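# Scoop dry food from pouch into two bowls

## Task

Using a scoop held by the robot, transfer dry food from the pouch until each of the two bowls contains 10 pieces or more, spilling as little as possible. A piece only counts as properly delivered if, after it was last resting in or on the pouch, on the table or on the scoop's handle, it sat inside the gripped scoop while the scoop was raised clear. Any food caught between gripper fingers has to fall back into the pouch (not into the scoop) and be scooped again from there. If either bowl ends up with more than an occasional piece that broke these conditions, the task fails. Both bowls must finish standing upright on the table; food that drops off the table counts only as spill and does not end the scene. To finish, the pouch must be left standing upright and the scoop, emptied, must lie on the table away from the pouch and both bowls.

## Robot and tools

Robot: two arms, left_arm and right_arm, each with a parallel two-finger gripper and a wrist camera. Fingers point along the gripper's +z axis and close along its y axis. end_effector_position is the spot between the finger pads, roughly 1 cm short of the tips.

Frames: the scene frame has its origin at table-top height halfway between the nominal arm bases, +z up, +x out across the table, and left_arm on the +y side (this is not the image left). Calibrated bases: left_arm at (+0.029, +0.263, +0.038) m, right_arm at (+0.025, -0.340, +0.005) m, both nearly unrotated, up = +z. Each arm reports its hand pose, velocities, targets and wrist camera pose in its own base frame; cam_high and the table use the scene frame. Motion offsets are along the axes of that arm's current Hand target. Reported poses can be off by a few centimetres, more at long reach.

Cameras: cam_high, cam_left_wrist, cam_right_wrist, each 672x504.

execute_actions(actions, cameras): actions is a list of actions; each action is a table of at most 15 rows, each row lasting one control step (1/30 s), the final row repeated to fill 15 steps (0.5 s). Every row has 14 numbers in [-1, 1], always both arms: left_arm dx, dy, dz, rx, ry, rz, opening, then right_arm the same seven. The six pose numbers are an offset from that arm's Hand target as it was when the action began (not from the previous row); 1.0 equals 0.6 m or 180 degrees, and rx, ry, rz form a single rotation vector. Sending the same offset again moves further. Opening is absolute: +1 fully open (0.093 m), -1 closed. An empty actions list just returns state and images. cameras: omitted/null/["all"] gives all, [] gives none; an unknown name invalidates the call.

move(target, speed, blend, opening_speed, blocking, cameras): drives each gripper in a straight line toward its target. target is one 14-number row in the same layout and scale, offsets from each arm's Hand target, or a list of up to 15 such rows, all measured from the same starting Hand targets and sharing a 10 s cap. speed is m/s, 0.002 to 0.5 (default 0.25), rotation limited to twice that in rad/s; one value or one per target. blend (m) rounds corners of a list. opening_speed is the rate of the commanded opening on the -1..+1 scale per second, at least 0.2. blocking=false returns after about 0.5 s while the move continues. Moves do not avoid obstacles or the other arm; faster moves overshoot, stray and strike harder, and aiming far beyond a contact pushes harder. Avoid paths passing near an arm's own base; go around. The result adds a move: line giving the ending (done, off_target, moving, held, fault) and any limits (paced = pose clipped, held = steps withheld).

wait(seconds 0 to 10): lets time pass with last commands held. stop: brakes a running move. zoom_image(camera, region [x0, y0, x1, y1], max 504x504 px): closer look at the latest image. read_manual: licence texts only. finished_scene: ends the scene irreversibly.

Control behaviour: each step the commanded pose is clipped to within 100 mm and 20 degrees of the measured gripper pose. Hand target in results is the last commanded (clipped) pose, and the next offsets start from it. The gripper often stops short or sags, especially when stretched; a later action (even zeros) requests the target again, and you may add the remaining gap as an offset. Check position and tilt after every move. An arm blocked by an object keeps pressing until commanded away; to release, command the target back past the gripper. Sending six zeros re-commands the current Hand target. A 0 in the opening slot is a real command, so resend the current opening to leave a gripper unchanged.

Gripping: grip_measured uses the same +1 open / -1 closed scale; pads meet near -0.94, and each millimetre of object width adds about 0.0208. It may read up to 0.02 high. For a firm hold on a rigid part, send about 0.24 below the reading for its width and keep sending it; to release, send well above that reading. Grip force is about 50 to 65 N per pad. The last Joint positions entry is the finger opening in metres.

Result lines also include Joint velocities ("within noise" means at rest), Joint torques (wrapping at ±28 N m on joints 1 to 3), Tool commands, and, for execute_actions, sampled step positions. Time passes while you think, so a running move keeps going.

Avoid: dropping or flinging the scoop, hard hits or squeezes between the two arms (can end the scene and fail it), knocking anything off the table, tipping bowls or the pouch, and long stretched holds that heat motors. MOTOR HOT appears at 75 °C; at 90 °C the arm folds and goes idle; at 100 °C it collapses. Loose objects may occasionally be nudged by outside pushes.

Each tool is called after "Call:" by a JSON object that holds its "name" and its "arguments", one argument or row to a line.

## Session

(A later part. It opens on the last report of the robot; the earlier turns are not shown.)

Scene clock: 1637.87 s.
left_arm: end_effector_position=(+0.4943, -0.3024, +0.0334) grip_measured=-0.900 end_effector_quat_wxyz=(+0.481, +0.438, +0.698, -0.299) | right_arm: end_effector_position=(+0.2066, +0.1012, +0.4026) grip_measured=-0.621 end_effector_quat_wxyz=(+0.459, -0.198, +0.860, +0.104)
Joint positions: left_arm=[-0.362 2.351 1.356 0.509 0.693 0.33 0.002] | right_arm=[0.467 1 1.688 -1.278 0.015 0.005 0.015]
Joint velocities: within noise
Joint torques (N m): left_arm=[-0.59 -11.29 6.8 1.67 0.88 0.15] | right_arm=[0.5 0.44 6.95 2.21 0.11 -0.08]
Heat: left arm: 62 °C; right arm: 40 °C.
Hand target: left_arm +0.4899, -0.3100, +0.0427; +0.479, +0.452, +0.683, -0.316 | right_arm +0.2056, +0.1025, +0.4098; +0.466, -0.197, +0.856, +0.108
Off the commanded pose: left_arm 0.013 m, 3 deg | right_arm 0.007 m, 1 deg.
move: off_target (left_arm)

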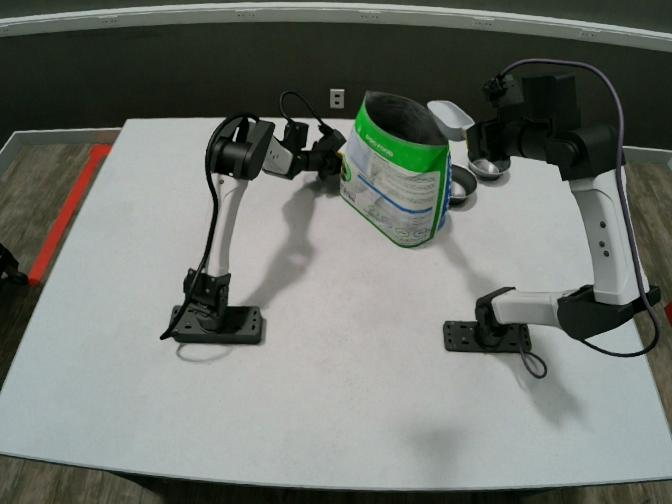

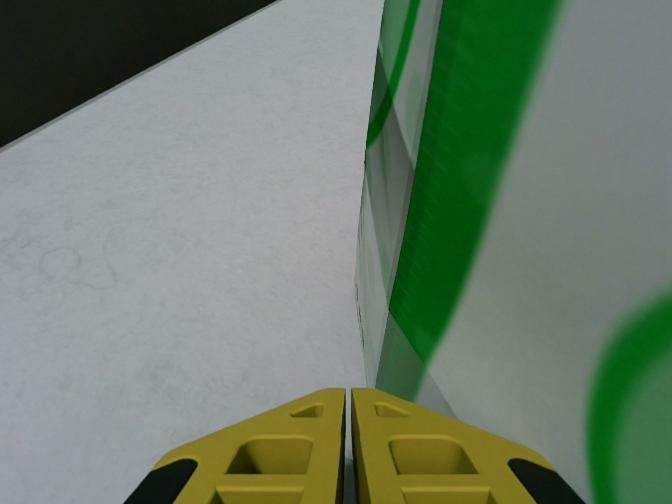

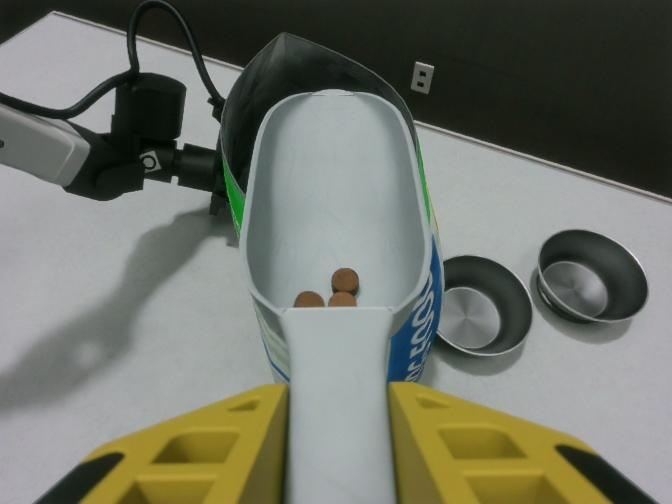

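Call:
{"name": "move", "arguments": {
  "target": [0,0,0,0,0,0,-0.9,-0.0228,-0.0232,0.1432,-0.052,0.0673,-0.0424,-0.95],
  "speed": 0.15
}}

Scene clock: 1660.50 s.
left_arm: end_effector_position=(+0.4943, -0.3025, +0.0334) grip_measured=-0.900 end_effector_quat_wxyz=(+0.481, +0.438, +0.698, -0.299) | right_arm: end_effector_position=(+0.2818, +0.1253, +0.3670) grip_measured=-0.621 end_effector_quat_wxyz=(+0.353, -0.299, +0.878, +0.123)
Joint positions: left_arm=[-0.362 2.351 1.356 0.508 0.693 0.33 0.002] | right_arm=[0.273 1.356 1.867 -1.354 -0.268 -0.281 0.015]
Joint velocities: within noise
Joint torques (N m): left_arm=[-0.61 -11.3 6.82 1.67 0.88 0.16] | right_arm=[-0.94 -3.82 7.98 1.82 -0.16 -0.22]
Heat: left arm: 61 °C; right arm: 39 °C.
Hand target: left_arm +0.4899, -0.3100, +0.0427; +0.478, +0.452, +0.683, -0.317 | right_arm +0.2832, +0.1249, +0.3747; +0.362, -0.301, +0.873, +0.125
Off the commanded pose: left_arm 0.013 m, 3 deg | right_arm 0.008 m, 1 deg.
move: off_target (left_arm)

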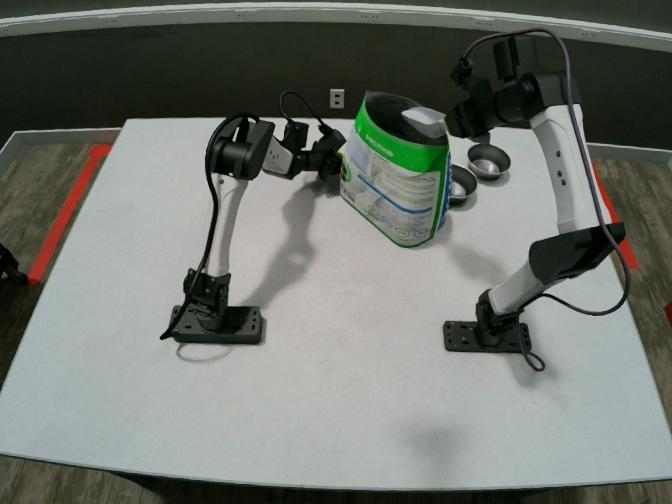

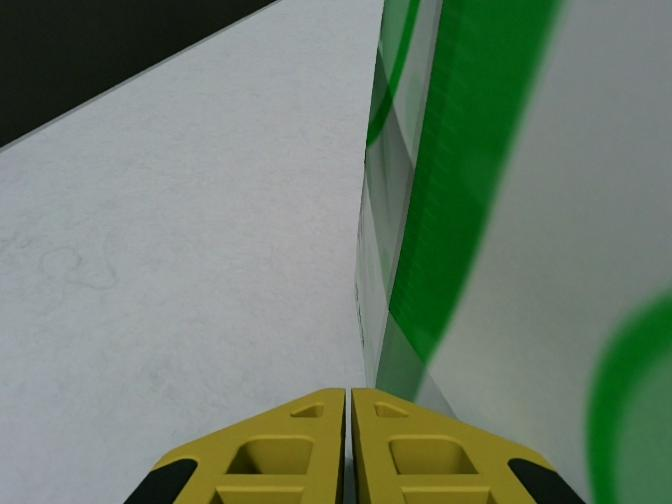

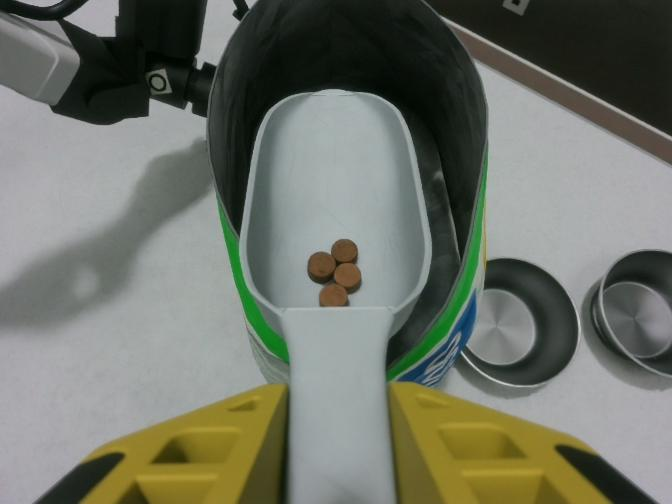

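Call:
{"name": "move", "arguments": {
  "target": [
    [0,0,0,0,0,0,-0.9,-0.0024,-0.008,0.1084,0,0.083,0,-0.95],
    [0,0,0,0,0,0,-0.9,0.0212,-0.008,0.1909,0,0.128,0,-0.95],
    [0,0,0,0,0,0,-0.9,0.0801,-0.008,0.2263,0,0.178,0,-0.95]
  ],
  "speed": 0.12,
  "blend": 0.01
}}

Scene clock: 1679.80 s.
left_arm: end_effector_position=(+0.4943, -0.3025, +0.0334) grip_measured=-0.900 end_effector_quat_wxyz=(+0.481, +0.438, +0.698, -0.299) | right_arm: end_effector_position=(+0.3439, +0.1606, +0.2679) grip_measured=-0.621 end_effector_quat_wxyz=(+0.160, -0.321, +0.932, +0.043)
Joint positions: left_arm=[-0.362 2.351 1.356 0.508 0.693 0.33 0.002] | right_arm=[0.41 1.815 2.104 -1.533 -0.061 -0.244 0.015]
Joint velocities: within noise
Joint torques (N m): left_arm=[-0.59 -11.3 6.8 1.67 0.87 0.16] | right_arm=[0.65 -6.89 3.14 0.72 0.12 -0.09]
Heat: left arm: 61 °C; right arm: 38 °C.
Hand target: left_arm +0.4899, -0.3100, +0.0427; +0.478, +0.452, +0.683, -0.316 | right_arm +0.3350, +0.1595, +0.2446; +0.107, -0.324, +0.939, +0.037
Off the commanded pose: left_arm 0.013 m, 3 deg | right_arm 0.025 m, 6 deg.
joint sent to its limit (right arm) — joint 4 (wrist pitch), lower limit. The joint targets still meet the commanded pose.
move: off_target (left_arm, right_arm)

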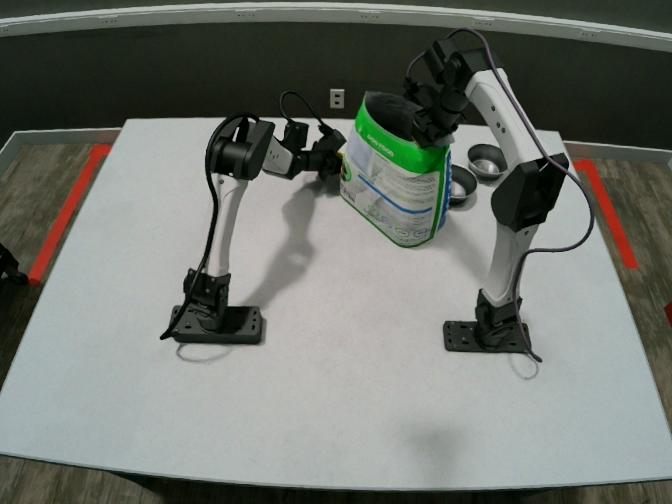

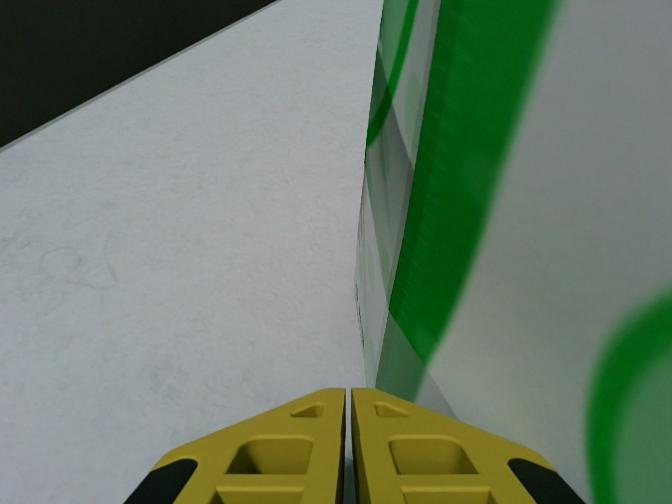

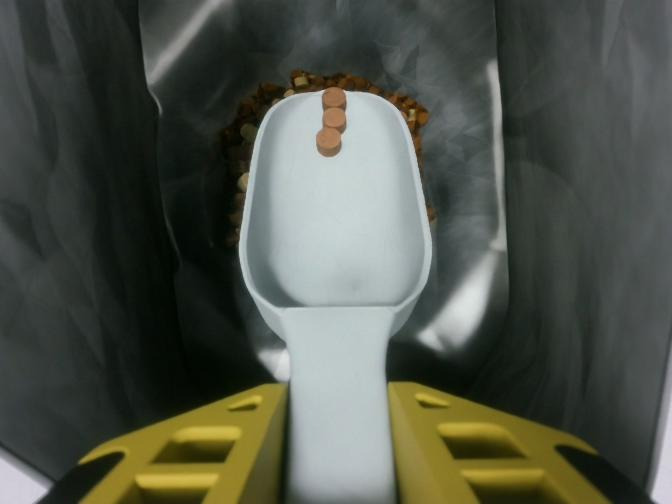

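Call:
{"name": "move", "arguments": {
  "target": [0,0,0,0,0,0,-0.9,0.0297,0.008,0.0547,0,0.039,0,-0.95],
  "speed": 0.1,
  "cameras": ["cam_right_wrist"]
}}

Scene clock: 1692.53 s.
left_arm: end_effector_position=(+0.4943, -0.3025, +0.0334) grip_measured=-0.900 end_effector_quat_wxyz=(+0.481, +0.438, +0.698, -0.299) | right_arm: end_effector_position=(+0.3424, +0.1619, +0.2360) grip_measured=-0.621 end_effector_quat_wxyz=(+0.122, -0.328, +0.936, +0.023)
Joint positions: left_arm=[-0.362 2.351 1.356 0.508 0.693 0.33 0.002] | right_arm=[0.432 1.835 2.014 -1.502 -0.022 -0.24 0.015]
Joint velocities: within noise
Joint torques (N m): left_arm=[-0.61 -11.33 6.82 1.67 0.88 0.15] | right_arm=[0.57 -6.83 2.96 0.23 0.07 0.04]
Heat: left arm: 60 °C; right arm: 37 °C.
Hand target: left_arm +0.4899, -0.3100, +0.0427; +0.478, +0.452, +0.683, -0.316 | right_arm +0.3242, +0.1571, +0.2086; +0.049, -0.325, +0.944, +0.017
Off the commanded pose: left_arm 0.013 m, 3 deg | right_arm 0.033 m, 8 deg.
joint sent to its limit (right arm) — joint 4 (wrist pitch), lower limit. The joint targets still meet the commanded pose.
move: off_target (left_arm, right_arm)
Images, in order (width x height): cam_right_wrist 672x504.

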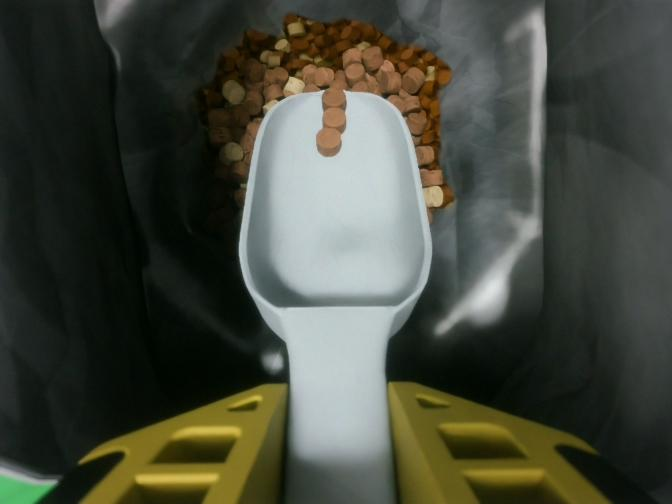

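Call:
{"name": "move", "arguments": {
  "target": [
    [0,0,0,0,0,0,-0.9,-0.0318,0,0.0168,0,-0.0056,0,-0.95],
    [0,0,0,0,0,0,-0.9,-0.1243,0,0.0131,0,-0.028,0,-0.95]
  ],
  "speed": 0.12,
  "cameras": ["cam_right_wrist","cam_high"]
}}

Scene clock: 1700.37 s.
left_arm: end_effector_position=(+0.4943, -0.3025, +0.0334) grip_measured=-0.900 end_effector_quat_wxyz=(+0.481, +0.438, +0.698, -0.299) | right_arm: end_effector_position=(+0.3693, +0.1874, +0.2144) grip_measured=-0.621 end_effector_quat_wxyz=(+0.081, -0.329, +0.941, +0.017)
Joint positions: left_arm=[-0.362 2.351 1.356 0.508 0.694 0.33 0.002] | right_arm=[0.464 2.069 2.272 -1.608 -0.013 -0.207 0.015]
Joint velocities: within noise
Joint torques (N m): left_arm=[-0.61 -11.32 6.82 1.67 0.87 0.16] | right_arm=[0.65 -7.49 10.15 1.18 -0.16 0.07]
Heat: left arm: 60 °C; right arm: 36 °C.
Hand target: left_arm +0.4899, -0.3100, +0.0428; +0.478, +0.452, +0.683, -0.317 | right_arm +0.3832, +0.2033, +0.2085; +0.090, -0.324, +0.941, +0.031
Off the commanded pose: left_arm 0.013 m, 3 deg | right_arm 0.022 m, 2 deg.
joint read past its limit (right arm) — joint 4 (wrist pitch), lower limit.
joint sent to its limit (right arm) — joint 4 (wrist pitch), lower limit. The joint targets still meet the commanded pose.
move: off_target (left_arm, right_arm)
Images, in order (width x height): cam_high 672x504, cam_right_wrist 672x504.

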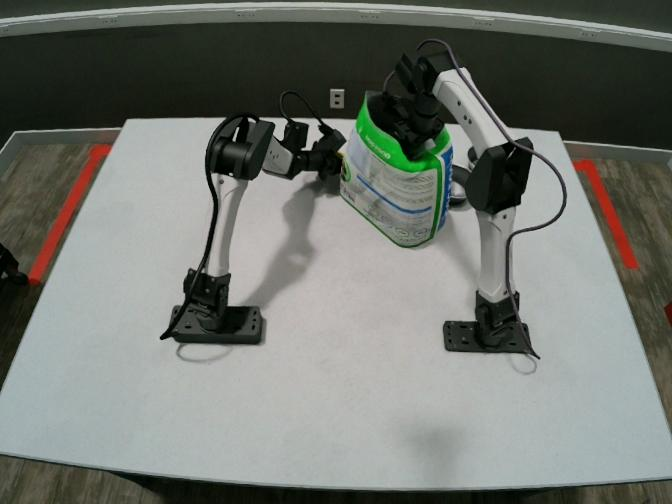

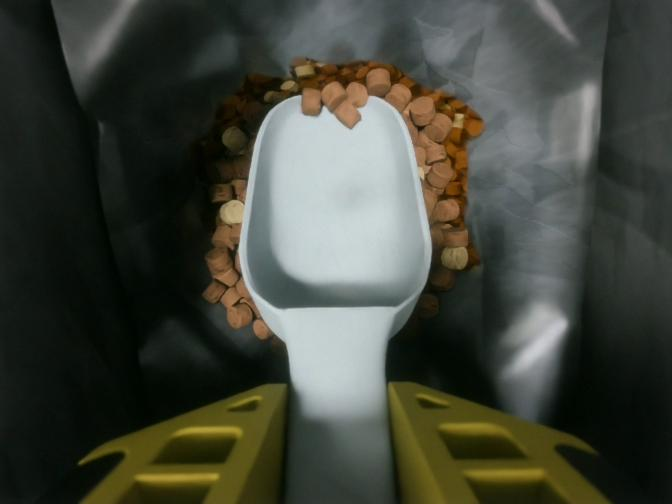

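Call:
{"name": "move", "arguments": {
  "target": [
    [0,0,0,0,0,0,-0.9,0.0255,0,0.0265,0,0.0056,0,-0.95],
    [0,0,0,0,0,0,-0.9,-0.0042,0,0.0492,0,-0.072,0,-0.95],
    [0,0,0,0,0,0,-0.9,0.001,0,0.0313,0,-0.161,0,-0.95],
    [0,0,0,0,0,0,-0.9,0.0047,0,-0.0373,0,-0.25,0,-0.95],
    [0,0,0,0,0,0,-0.9,0.0182,0,-0.142,0,-0.317,0,-0.95],
    [0,0,0,0,0,0,-0.9,0.0647,0,-0.2528,0,-0.339,0,-0.95],
    [0,0,0,0,0,0,-0.9,0.1507,0,-0.3348,0,-0.339,0,-0.95]
  ],
  "speed": 0.25,
  "blend": 0.01
}}

Scene clock: 1724.90 s.
left_arm: end_effector_position=(+0.4942, -0.3026, +0.0335) grip_measured=-0.900 end_effector_quat_wxyz=(+0.481, +0.439, +0.698, -0.299) | right_arm: end_effector_position=(+0.2821, +0.1258, +0.3801) grip_measured=-0.622 end_effector_quat_wxyz=(+0.549, -0.261, +0.770, +0.193)
Joint positions: left_arm=[-0.362 2.351 1.356 0.508 0.694 0.33 0.002] | right_arm=[0.173 0.98 1.274 -0.663 -0.463 -0.159 0.015]
Joint velocities: within noise
Joint torques (N m): left_arm=[-0.62 -11.3 6.8 1.67 0.86 0.15] | right_arm=[-0.95 -1.07 8.84 2.24 -0.11 -0.22]
Heat: left arm: 60 °C; right arm: 41 °C.
Hand target: left_arm +0.4899, -0.3100, +0.0427; +0.478, +0.452, +0.683, -0.316 | right_arm +0.2832, +0.1250, +0.3885; +0.556, -0.264, +0.765, +0.192
Off the commanded pose: left_arm 0.013 m, 3 deg | right_arm 0.009 m, 1 deg.
move: off_target (left_arm)

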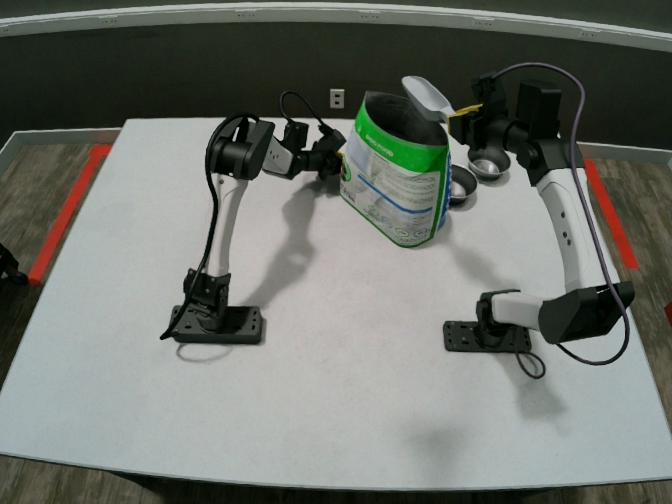

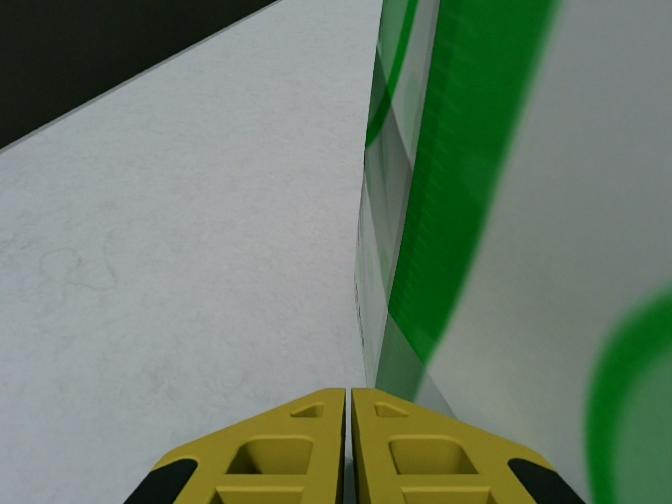

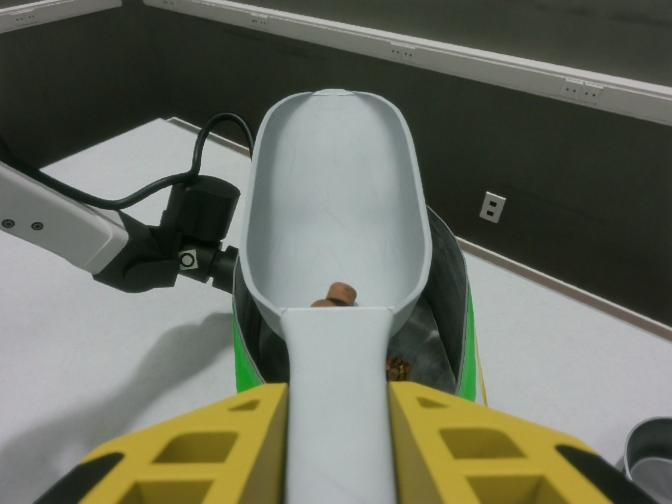

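Call:
{"name": "move", "arguments": {
  "target": [
    [0,0,0,0,0,0,-0.9,0.0243,-0.008,0.0518,0,0.133,0,-0.95],
    [0,0,0,0,0,0,-0.9,0.0685,-0.008,0.1047,0,0.2333,0,-0.95],
    [0,0,0,0,0,0,-0.9,0.127,-0.008,0.1675,0,0.2778,0,-0.95],
    [0,0,0,0,0,0,-0.9,0.207,-0.008,0.1637,0,0.3333,0,-0.95],
    [0,0,0,0,0,0,-0.9,0.2522,-0.008,0.1872,0,0.3333,0,-0.95],
    [0,0,0,0,0,0,-0.9,0.2108,-0.008,0.3138,0,0.311,0,-0.95]
  ],
  "speed": 0.2,
  "blend": 0.01
}}

Scene clock: 1798.20 s.
left_arm: end_effector_position=(+0.4942, -0.3026, +0.0335) grip_measured=-0.900 end_effector_quat_wxyz=(+0.481, +0.439, +0.698, -0.299) | right_arm: end_effector_position=(+0.3707, +0.1847, +0.2240) grip_measured=-0.622 end_effector_quat_wxyz=(+0.107, -0.321, +0.940, +0.036)
Joint positions: left_arm=[-0.362 2.351 1.356 0.508 0.694 0.33 0.002] | right_arm=[0.444 2.013 2.216 -1.552 -0.046 -0.209 0.015]
Joint velocities: within noise
Joint torques (N m): left_arm=[-0.61 -11.3 6.82 1.67 0.86 0.15] | right_arm=[1.43 -6.57 6.93 1.99 -0.06 0.01]
Heat: left arm: 61 °C; right arm: 43 °C.
Hand target: left_arm +0.4899, -0.3100, +0.0427; +0.478, +0.452, +0.683, -0.316 | right_arm +0.3964, +0.2074, +0.2101; +0.132, -0.323, +0.936, +0.046
Off the commanded pose: left_arm 0.013 m, 3 deg | right_arm 0.037 m, 3 deg.
move: off_target (left_arm, right_arm)

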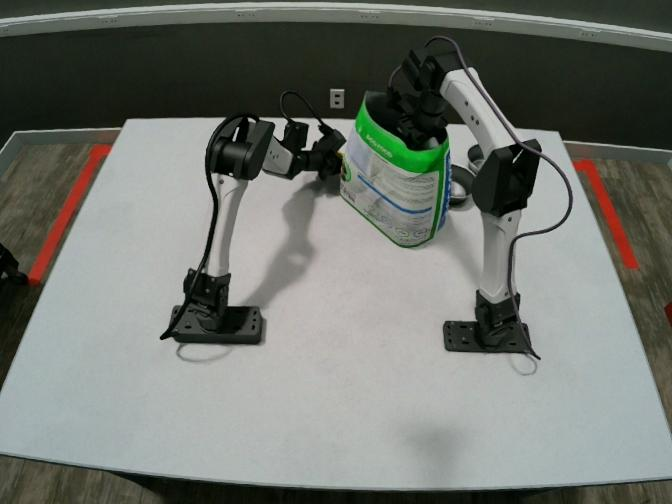

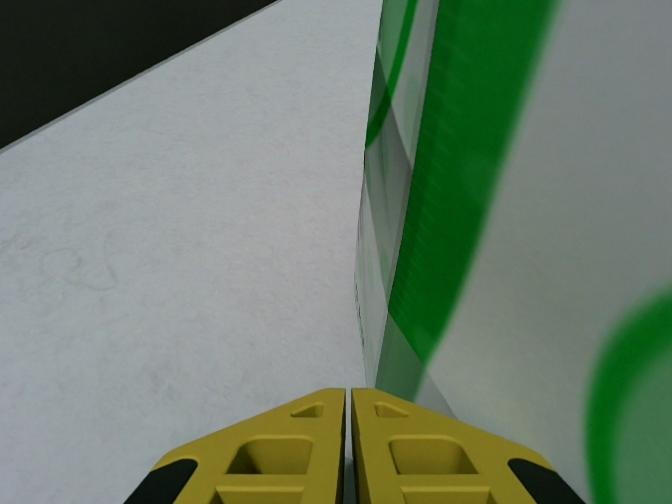

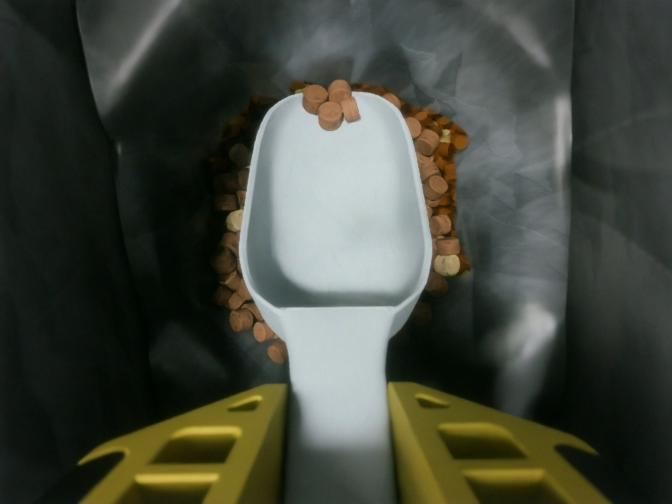

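Call:
{"name": "move", "arguments": {
  "target": [
    [0,0,0,0,0,0,-0.9,0.03,0,-0.04,0,0,0,-0.95],
    [0,0,0,0,0,0,-0.9,0.145,0,-0.03,0,0.05,0,-0.95],
    [0,0,0,0,0,0,-0.9,0.13,0,0.035,0,0.05,0,-0.95]
  ],
  "speed": 0.15,
  "blend": 0.008,
  "cameras": ["cam_right_wrist"]
}}

Scene clock: 1821.13 s.
left_arm: end_effector_position=(+0.4942, -0.3026, +0.0335) grip_measured=-0.900 end_effector_quat_wxyz=(+0.481, +0.439, +0.698, -0.299) | right_arm: end_effector_position=(+0.3577, +0.1746, +0.1981) grip_measured=-0.622 end_effector_quat_wxyz=(+0.121, -0.333, +0.935, +0.027)
Joint positions: left_arm=[-0.362 2.351 1.356 0.508 0.694 0.33 0.002] | right_arm=[0.442 1.861 1.888 -1.351 -0.029 -0.24 0.015]
Joint velocities: within noise
Joint torques (N m): left_arm=[-0.59 -11.3 6.82 1.67 0.86 0.15] | right_arm=[-0.58 -8.36 1.46 0.53 0.08 0.02]
Heat: left arm: 62 °C; right arm: 41 °C.
Hand target: left_arm +0.4899, -0.3100, +0.0427; +0.478, +0.452, +0.683, -0.316 | right_arm +0.3419, +0.1648, +0.1684; +0.058, -0.325, +0.944, +0.020
Off the commanded pose: left_arm 0.013 m, 3 deg | right_arm 0.035 m, 7 deg.
move: off_target (left_arm, right_arm)
Images, in order (width x height): cam_right_wrist 672x504.

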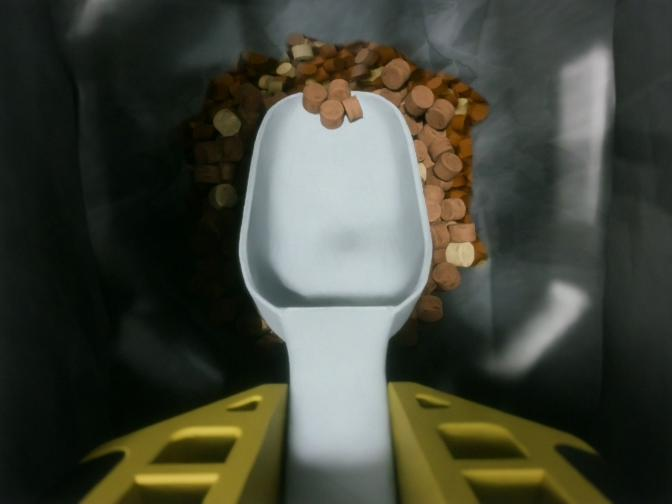

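Call:
{"name": "move", "arguments": {
  "target": [0,0,0,0,0,0,-0.9,-0.1385,0,-0.0333,0,-0.0556,0,-0.95],
  "speed": 0.25,
  "cameras": ["cam_right_wrist"]
}}

Scene clock: 1827.97 s.
left_arm: end_effector_position=(+0.4942, -0.3026, +0.0335) grip_measured=-0.900 end_effector_quat_wxyz=(+0.481, +0.439, +0.698, -0.299) | right_arm: end_effector_position=(+0.3671, +0.1830, +0.2078) grip_measured=-0.622 end_effector_quat_wxyz=(+0.085, -0.324, +0.942, +0.025)
Joint positions: left_arm=[-0.362 2.351 1.356 0.508 0.694 0.33 0.002] | right_arm=[0.45 2.019 2.165 -1.542 -0.029 -0.209 0.015]
Joint velocities: within noise
Joint torques (N m): left_arm=[-0.62 -11.3 6.8 1.67 0.86 0.15] | right_arm=[1.11 -7.15 7.51 2.43 -0.26 0.02]
Heat: left arm: 62 °C; right arm: 39 °C.
Hand target: left_arm +0.4899, -0.3100, +0.0427; +0.478, +0.452, +0.683, -0.316 | right_arm +0.4049, +0.2143, +0.1985; +0.140, -0.322, +0.935, +0.049
Off the commanded pose: left_arm 0.013 m, 3 deg | right_arm 0.050 m, 7 deg.
move: off_target (left_arm, right_arm)
Images, in order (width x height): cam_right_wrist 672x504.

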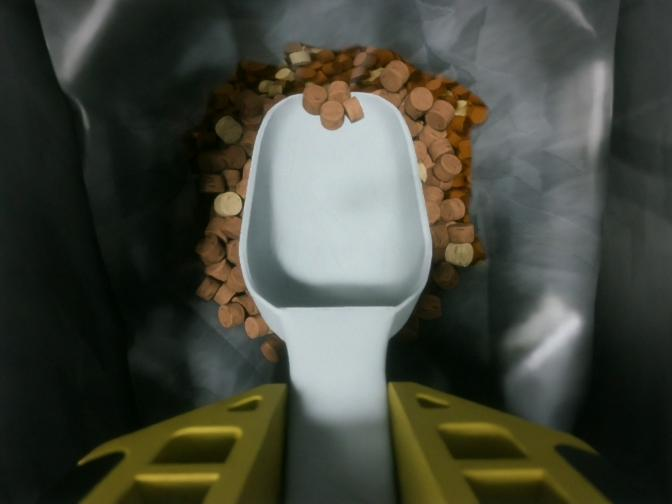

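Call:
{"name": "move", "arguments": {
  "target": [
    [0,0,0,0,0,0,-0.9,-0.03,0.035,0.01,0,0,0,-0.95],
    [0,0,0,0,0,0,-0.9,-0.04,-0.035,0.013,0,0,0,-0.95],
    [0,0,0,0,0,0,-0.9,-0.05,0.035,0.017,0,-0.02,0,-0.95],
    [0,0,0,0,0,0,-0.9,-0.06,-0.035,0.02,0,-0.04,0,-0.95],
    [0,0,0,0,0,0,-0.9,-0.06,0,0.02,0,-0.05,0,-0.95]
  ],
  "speed": 0.2,
  "blend": 0.01,
  "cameras": ["cam_high","cam_right_wrist"]
}}

Scene clock: 1840.70 s.
left_arm: end_effector_position=(+0.5048, -0.2914, +0.0348) grip_measured=-0.900 end_effector_quat_wxyz=(+0.488, +0.428, +0.705, -0.284) | right_arm: end_effector_position=(+0.3787, +0.1918, +0.2041) grip_measured=-0.622 end_effector_quat_wxyz=(+0.101, -0.309, +0.945, +0.039)
Joint positions: left_arm=[-0.343 2.351 1.363 0.508 0.671 0.331 0.002] | right_arm=[0.449 2.037 2.168 -1.491 -0.051 -0.179 0.015]
Joint velocities: within noise
Joint torques (N m): left_arm=[-2.06 -11.36 6.27 1.69 1.13 0.15] | right_arm=[1.94 -9.95 3.38 3.73 -0.32 -0.14]
Heat: left arm: 62 °C; right arm: 39 °C.
Hand target: left_arm +0.4899, -0.3100, +0.0427; +0.478, +0.452, +0.683, -0.317 | right_arm +0.4348, +0.2376, +0.1975; +0.213, -0.318, +0.921, +0.074
Off the commanded pose: left_arm 0.025 m, 5 deg | right_arm 0.073 m, 14 deg.
move: off_target (left_arm, right_arm)
Images, in order (width x height): cam_high 672x504, cam_right_wrist 672x504.

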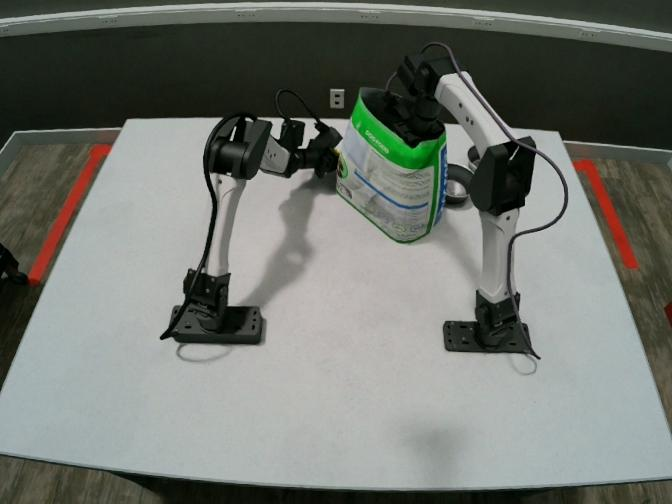

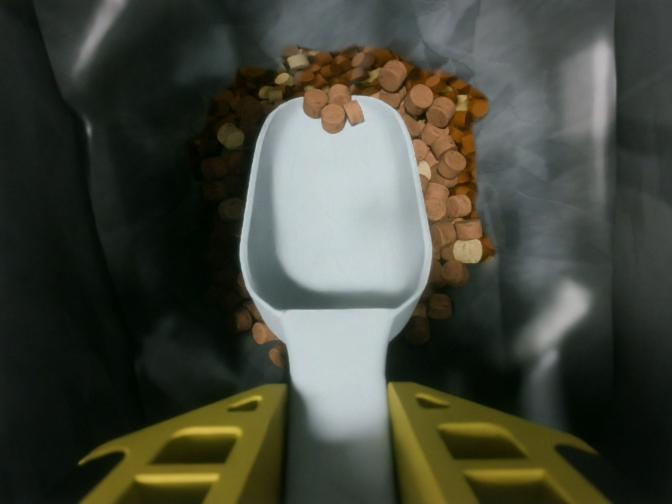

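Call:
{"name": "zoom_image", "arguments": {
  "camera": "cam_right_wrist",
  "region": [180, 30, 520, 380]
}}

Scaled by 1.440 from the camera's 672x504 image, which has a finer 960x720 frame.

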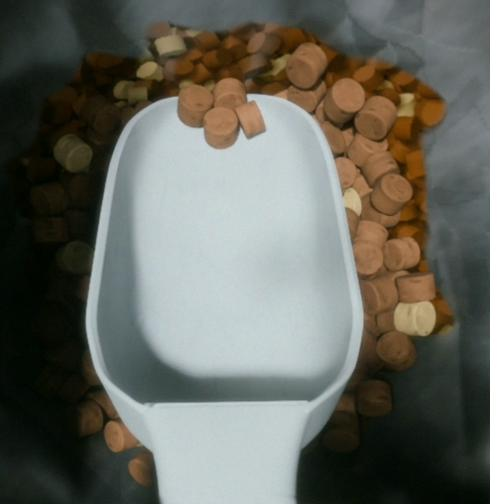

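Call:
{"name": "move", "arguments": {
  "target": [0,0,0,0,0,0,-0.9,-0.0256,0,-0.0524,0,0.078,0,-0.6],
  "speed": 0.1,
  "opening_speed": 0.5,
  "cameras": ["cam_high","cam_right_wrist"]
}}

Scene clock: 1882.33 s.
left_arm: end_effector_position=(+0.5074, -0.2889, +0.0349) grip_measured=-0.900 end_effector_quat_wxyz=(+0.490, +0.425, +0.708, -0.280) | right_arm: end_effector_position=(+0.4299, +0.2314, +0.2381) grip_measured=-0.602 end_effector_quat_wxyz=(+0.187, -0.318, +0.928, +0.051)
Joint positions: left_arm=[-0.339 2.351 1.365 0.508 0.662 0.331 0.002] | right_arm=[0.478 2.291 2.689 -1.582 -0.045 -0.174 0.016]
Joint velocities: within noise
Joint torques (N m): left_arm=[-2.29 -11.36 6.19 1.7 1.23 0.14] | right_arm=[0.64 -11.56 7.72 1.37 0.12 -0.05]
Heat: left arm: 63 °C; right arm: 47 °C.
Hand target: left_arm +0.4900, -0.3099, +0.0428; +0.478, +0.452, +0.683, -0.317 | right_arm +0.4347, +0.2375, +0.2325; +0.099, -0.324, +0.940, +0.034
Off the commanded pose: left_arm 0.028 m, 6 deg | right_arm 0.010 m, 10 deg.
joint read past its limit (right arm) — joint 4 (wrist pitch), lower limit.
joint sent to its limit (right arm) — joint 4 (wrist pitch), lower limit. The joint targets are off in orientation, not in position.
move: off_target (left_arm, right_arm)
Images, in order (width x height): cam_high 672x504, cam_right_wrist 672x504.

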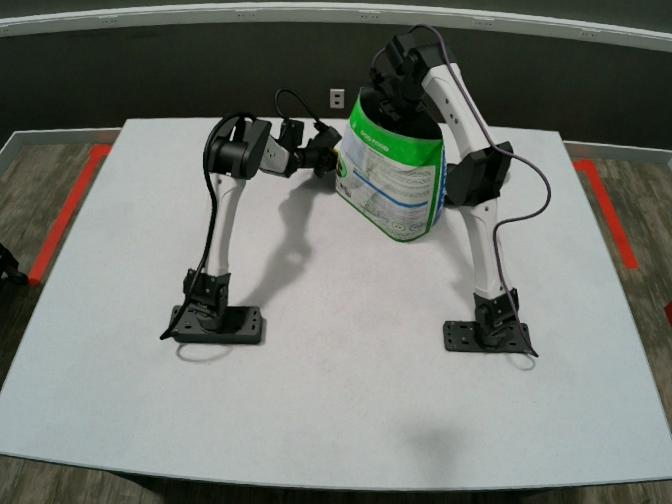

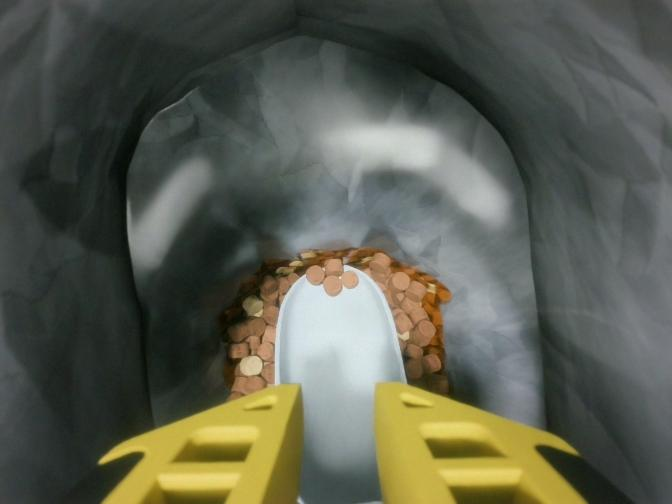

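Call:
{"name": "move", "arguments": {
  "target": [0,0,0,0,0,0,-0.9,0,0,0,0,0,0,-0.95],
  "opening_speed": 1
}}

Scene clock: 1906.33 s.
left_arm: end_effector_position=(+0.5074, -0.2889, +0.0349) grip_measured=-0.900 end_effector_quat_wxyz=(+0.490, +0.425, +0.708, -0.280) | right_arm: end_effector_position=(+0.4299, +0.2314, +0.2381) grip_measured=-0.946 end_effector_quat_wxyz=(+0.187, -0.318, +0.928, +0.051)
Joint positions: left_arm=[-0.339 2.351 1.365 0.508 0.662 0.331 0.002] | right_arm=[0.478 2.291 2.689 -1.582 -0.045 -0.174 0]
Joint velocities: within noise
Joint torques (N m): left_arm=[-2.28 -11.34 6.19 1.7 1.24 0.14] | right_arm=[0.61 -11.56 7.71 1.36 0.12 -0.08]
Heat: left arm: 64 °C; right arm: 39 °C.
Hand target: left_arm +0.4900, -0.3099, +0.0428; +0.478, +0.452, +0.683, -0.317 | right_arm +0.4347, +0.2375, +0.2325; +0.099, -0.324, +0.940, +0.034
Off the commanded pose: left_arm 0.028 m, 6 deg | right_arm 0.010 m, 10 deg.
joint read past its limit (right arm) — joint 4 (wrist pitch), lower limit.
joint sent to its limit (right arm) — joint 4 (wrist pitch), lower limit. The joint targets are off in orientation, not in position.
move: off_target (left_arm, right_arm)

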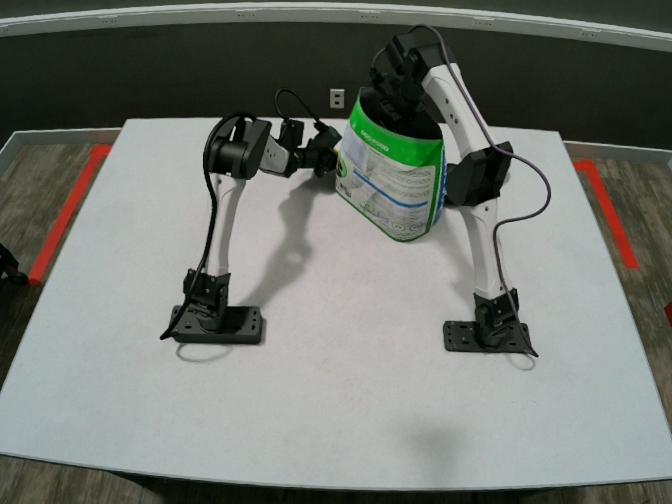

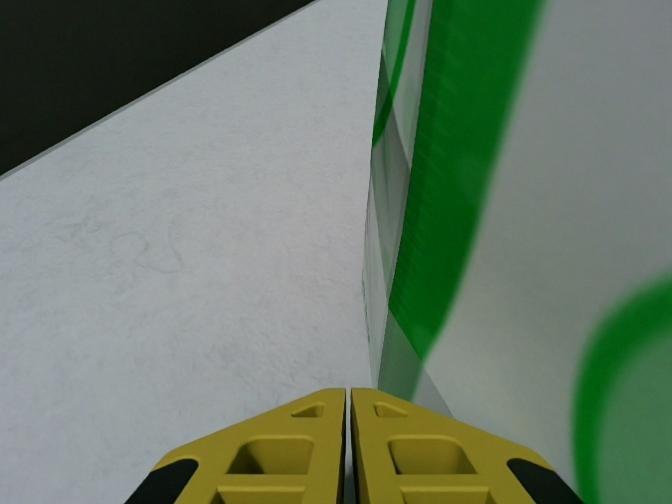

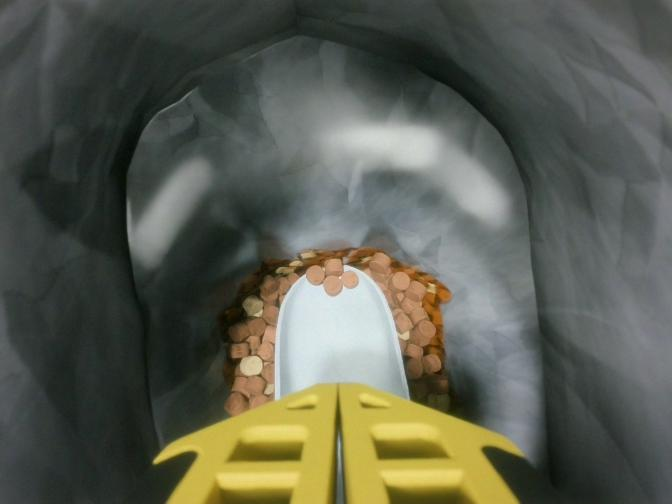

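Call:
{"name": "zoom_image", "arguments": {
  "camera": "cam_right_wrist",
  "region": [180, 220, 500, 504]
}}

Call:
{"name": "zoom_image", "arguments": {
  "camera": "cam_high",
  "region": [320, 20, 500, 160]
}}

Scaled by 1.575 from the camera's 672x504 image, which has a finer 960x720 frame.

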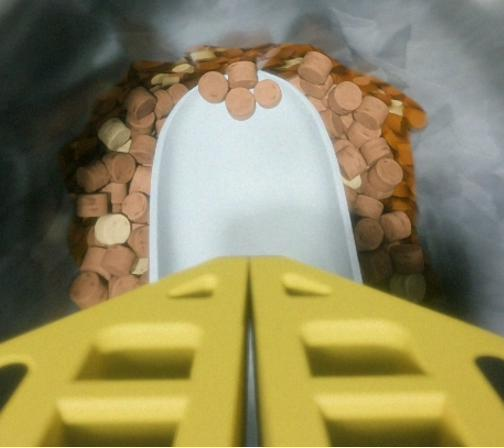

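Scaled by 2.800 from the camera's 672x504 image, which has a finer 960x720 frame.

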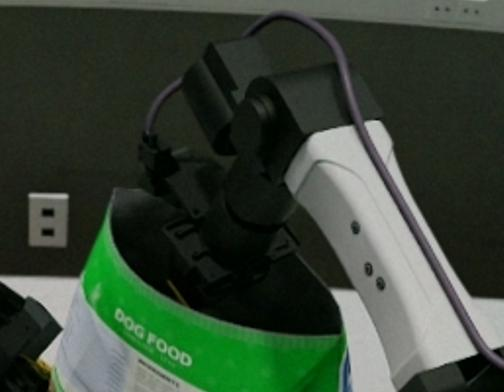

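Call:
{"name": "move", "arguments": {
  "target": [0,0,0,0,0,0,-0.9,0,0,0,0,0,0,-0.4],
  "opening_speed": 1,
  "cameras": ["cam_right_wrist"]
}}

Call:
{"name": "zoom_image", "arguments": {
  "camera": "cam_right_wrist",
  "region": [180, 220, 500, 504]
}}

Scene clock: 1918.97 s.
left_arm: end_effector_position=(+0.5074, -0.2889, +0.0349) grip_measured=-0.900 end_effector_quat_wxyz=(+0.490, +0.425, +0.708, -0.280) | right_arm: end_effector_position=(+0.4299, +0.2314, +0.2381) grip_measured=-0.402 end_effector_quat_wxyz=(+0.187, -0.318, +0.928, +0.051)
Joint positions: left_arm=[-0.339 2.351 1.365 0.508 0.662 0.331 0.002] | right_arm=[0.478 2.291 2.689 -1.582 -0.045 -0.173 0.026]
Joint velocities: within noise
Joint torques (N m): left_arm=[-2.3 -11.36 6.19 1.7 1.24 0.14] | right_arm=[0.61 -11.59 7.72 1.36 0.12 -0.08]
Heat: left arm: 64 °C; right arm: 39 °C.
Hand target: left_arm +0.4900, -0.3099, +0.0428; +0.478, +0.452, +0.683, -0.317 | right_arm +0.4347, +0.2375, +0.2325; +0.099, -0.324, +0.940, +0.034
Off the commanded pose: left_arm 0.028 m, 6 deg | right_arm 0.010 m, 10 deg.
joint read past its limit (right arm) — joint 4 (wrist pitch), lower limit.
joint sent to its limit (right arm) — joint 4 (wrist pitch), lower limit. The joint targets are off in orientation, not in position.
move: off_target (left_arm, right_arm)
Images, in order (width x height): cam_right_wrist 672x504.

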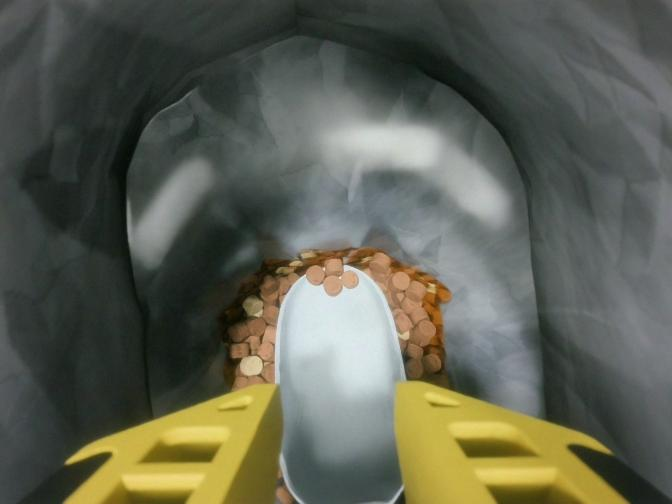

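Scaled by 1.575 from the camera's 672x504 image, which has a finer 960x720 frame.

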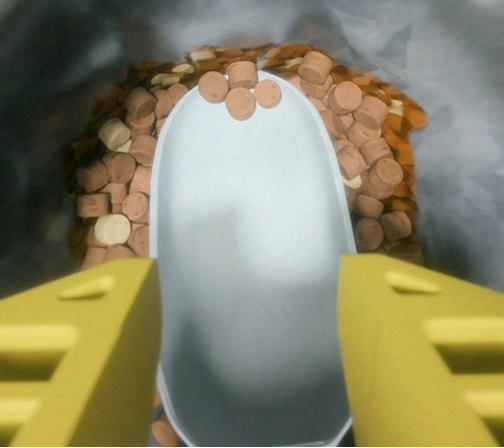

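Call:
{"name": "move", "arguments": {
  "target": [0,0,0,0,0,0,-0.9,0.0633,0,-0.0953,0,-0.0556,0,0.1],
  "opening_speed": 1,
  "speed": 0.15,
  "cameras": ["cam_right_wrist"]
}}

Scene clock: 1939.73 s.
left_arm: end_effector_position=(+0.5074, -0.2889, +0.0349) grip_measured=-0.900 end_effector_quat_wxyz=(+0.490, +0.425, +0.708, -0.280) | right_arm: end_effector_position=(+0.3995, +0.2103, +0.2718) grip_measured=+0.098 end_effector_quat_wxyz=(+0.195, -0.316, +0.926, +0.062)
Joint positions: left_arm=[-0.339 2.351 1.365 0.508 0.662 0.331 0.002] | right_arm=[0.458 2.111 2.528 -1.581 -0.071 -0.185 0.05]
Joint velocities: within noise
Joint torques (N m): left_arm=[-2.32 -11.34 6.16 1.7 1.24 0.14] | right_arm=[-0.75 -15.62 4.1 1.39 -0.06 -0.24]
Heat: left arm: 64 °C; right arm: 40 °C.
Hand target: left_arm +0.4900, -0.3099, +0.0428; +0.478, +0.452, +0.683, -0.317 | right_arm +0.3962, +0.2074, +0.2804; +0.180, -0.320, +0.928, +0.062
Off the commanded pose: left_arm 0.028 m, 6 deg | right_arm 0.010 m, 2 deg.
joint read past its limit (right arm) — joint 4 (wrist pitch), lower limit.
joint sent to its limit (right arm) — joint 4 (wrist pitch), lower limit. The joint targets are off in orientation, not in position.
move: off_target (left_arm)
Images, in order (width x height): cam_right_wrist 672x504.

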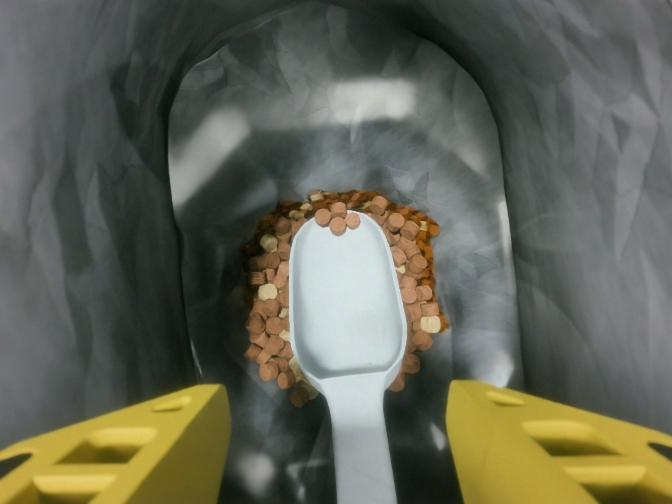

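Call:
{"name": "zoom_image", "arguments": {
  "camera": "cam_right_wrist",
  "region": [200, 180, 500, 504]
}}

Scaled by 1.556 from the camera's 672x504 image, which has a finer 960x720 frame.

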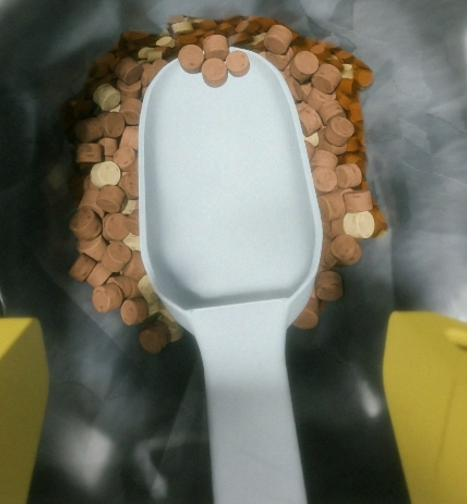

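Call:
{"name": "move", "arguments": {
  "target": [
    [0,0,0,0,0,0,-0.9,0.096,-0.018,0.0152,0,0.044,0,0.1],
    [0,0,0,0,0,0,-0.9,0.135,-0.018,0.0893,0,0.044,0,0.1]
  ],
  "speed": 0.12,
  "blend": 0.01,
  "cameras": ["cam_right_wrist"]
}}

Scene clock: 1992.03 s.
left_arm: end_effector_position=(+0.5073, -0.2890, +0.0350) grip_measured=-0.900 end_effector_quat_wxyz=(+0.490, +0.425, +0.707, -0.280) | right_arm: end_effector_position=(+0.3759, +0.1814, +0.2189) grip_measured=+0.098 end_effector_quat_wxyz=(+0.166, -0.328, +0.929, +0.051)
Joint positions: left_arm=[-0.339 2.351 1.365 0.508 0.662 0.331 0.002] | right_arm=[0.42 1.867 1.953 -1.315 -0.074 -0.247 0.05]
Joint velocities: within noise
Joint torques (N m): left_arm=[-2.29 -11.34 6.16 1.7 1.23 0.15] | right_arm=[-1.65 -11.43 2.47 0.55 0.13 -0.21]
Heat: left arm: 65 °C; right arm: 49 °C.
Hand target: left_arm +0.4900, -0.3099, +0.0428; +0.478, +0.452, +0.683, -0.316 | right_arm +0.3595, +0.1649, +0.2005; +0.116, -0.323, +0.938, +0.040
Off the commanded pose: left_arm 0.028 m, 6 deg | right_arm 0.030 m, 6 deg.
move: off_target (left_arm, right_arm)
Images, in order (width x height): cam_right_wrist 672x504.

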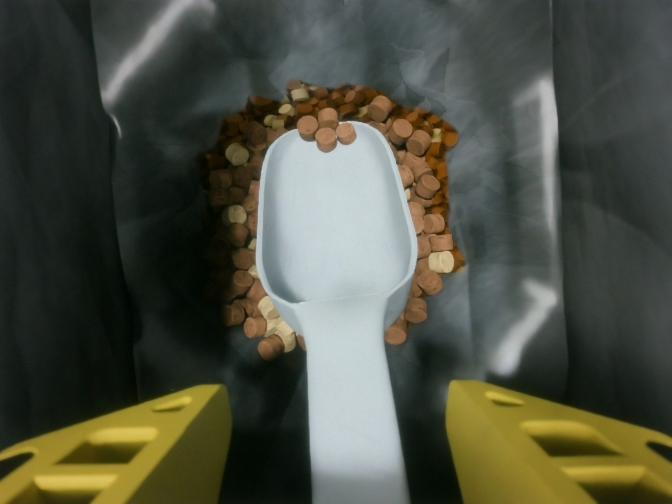

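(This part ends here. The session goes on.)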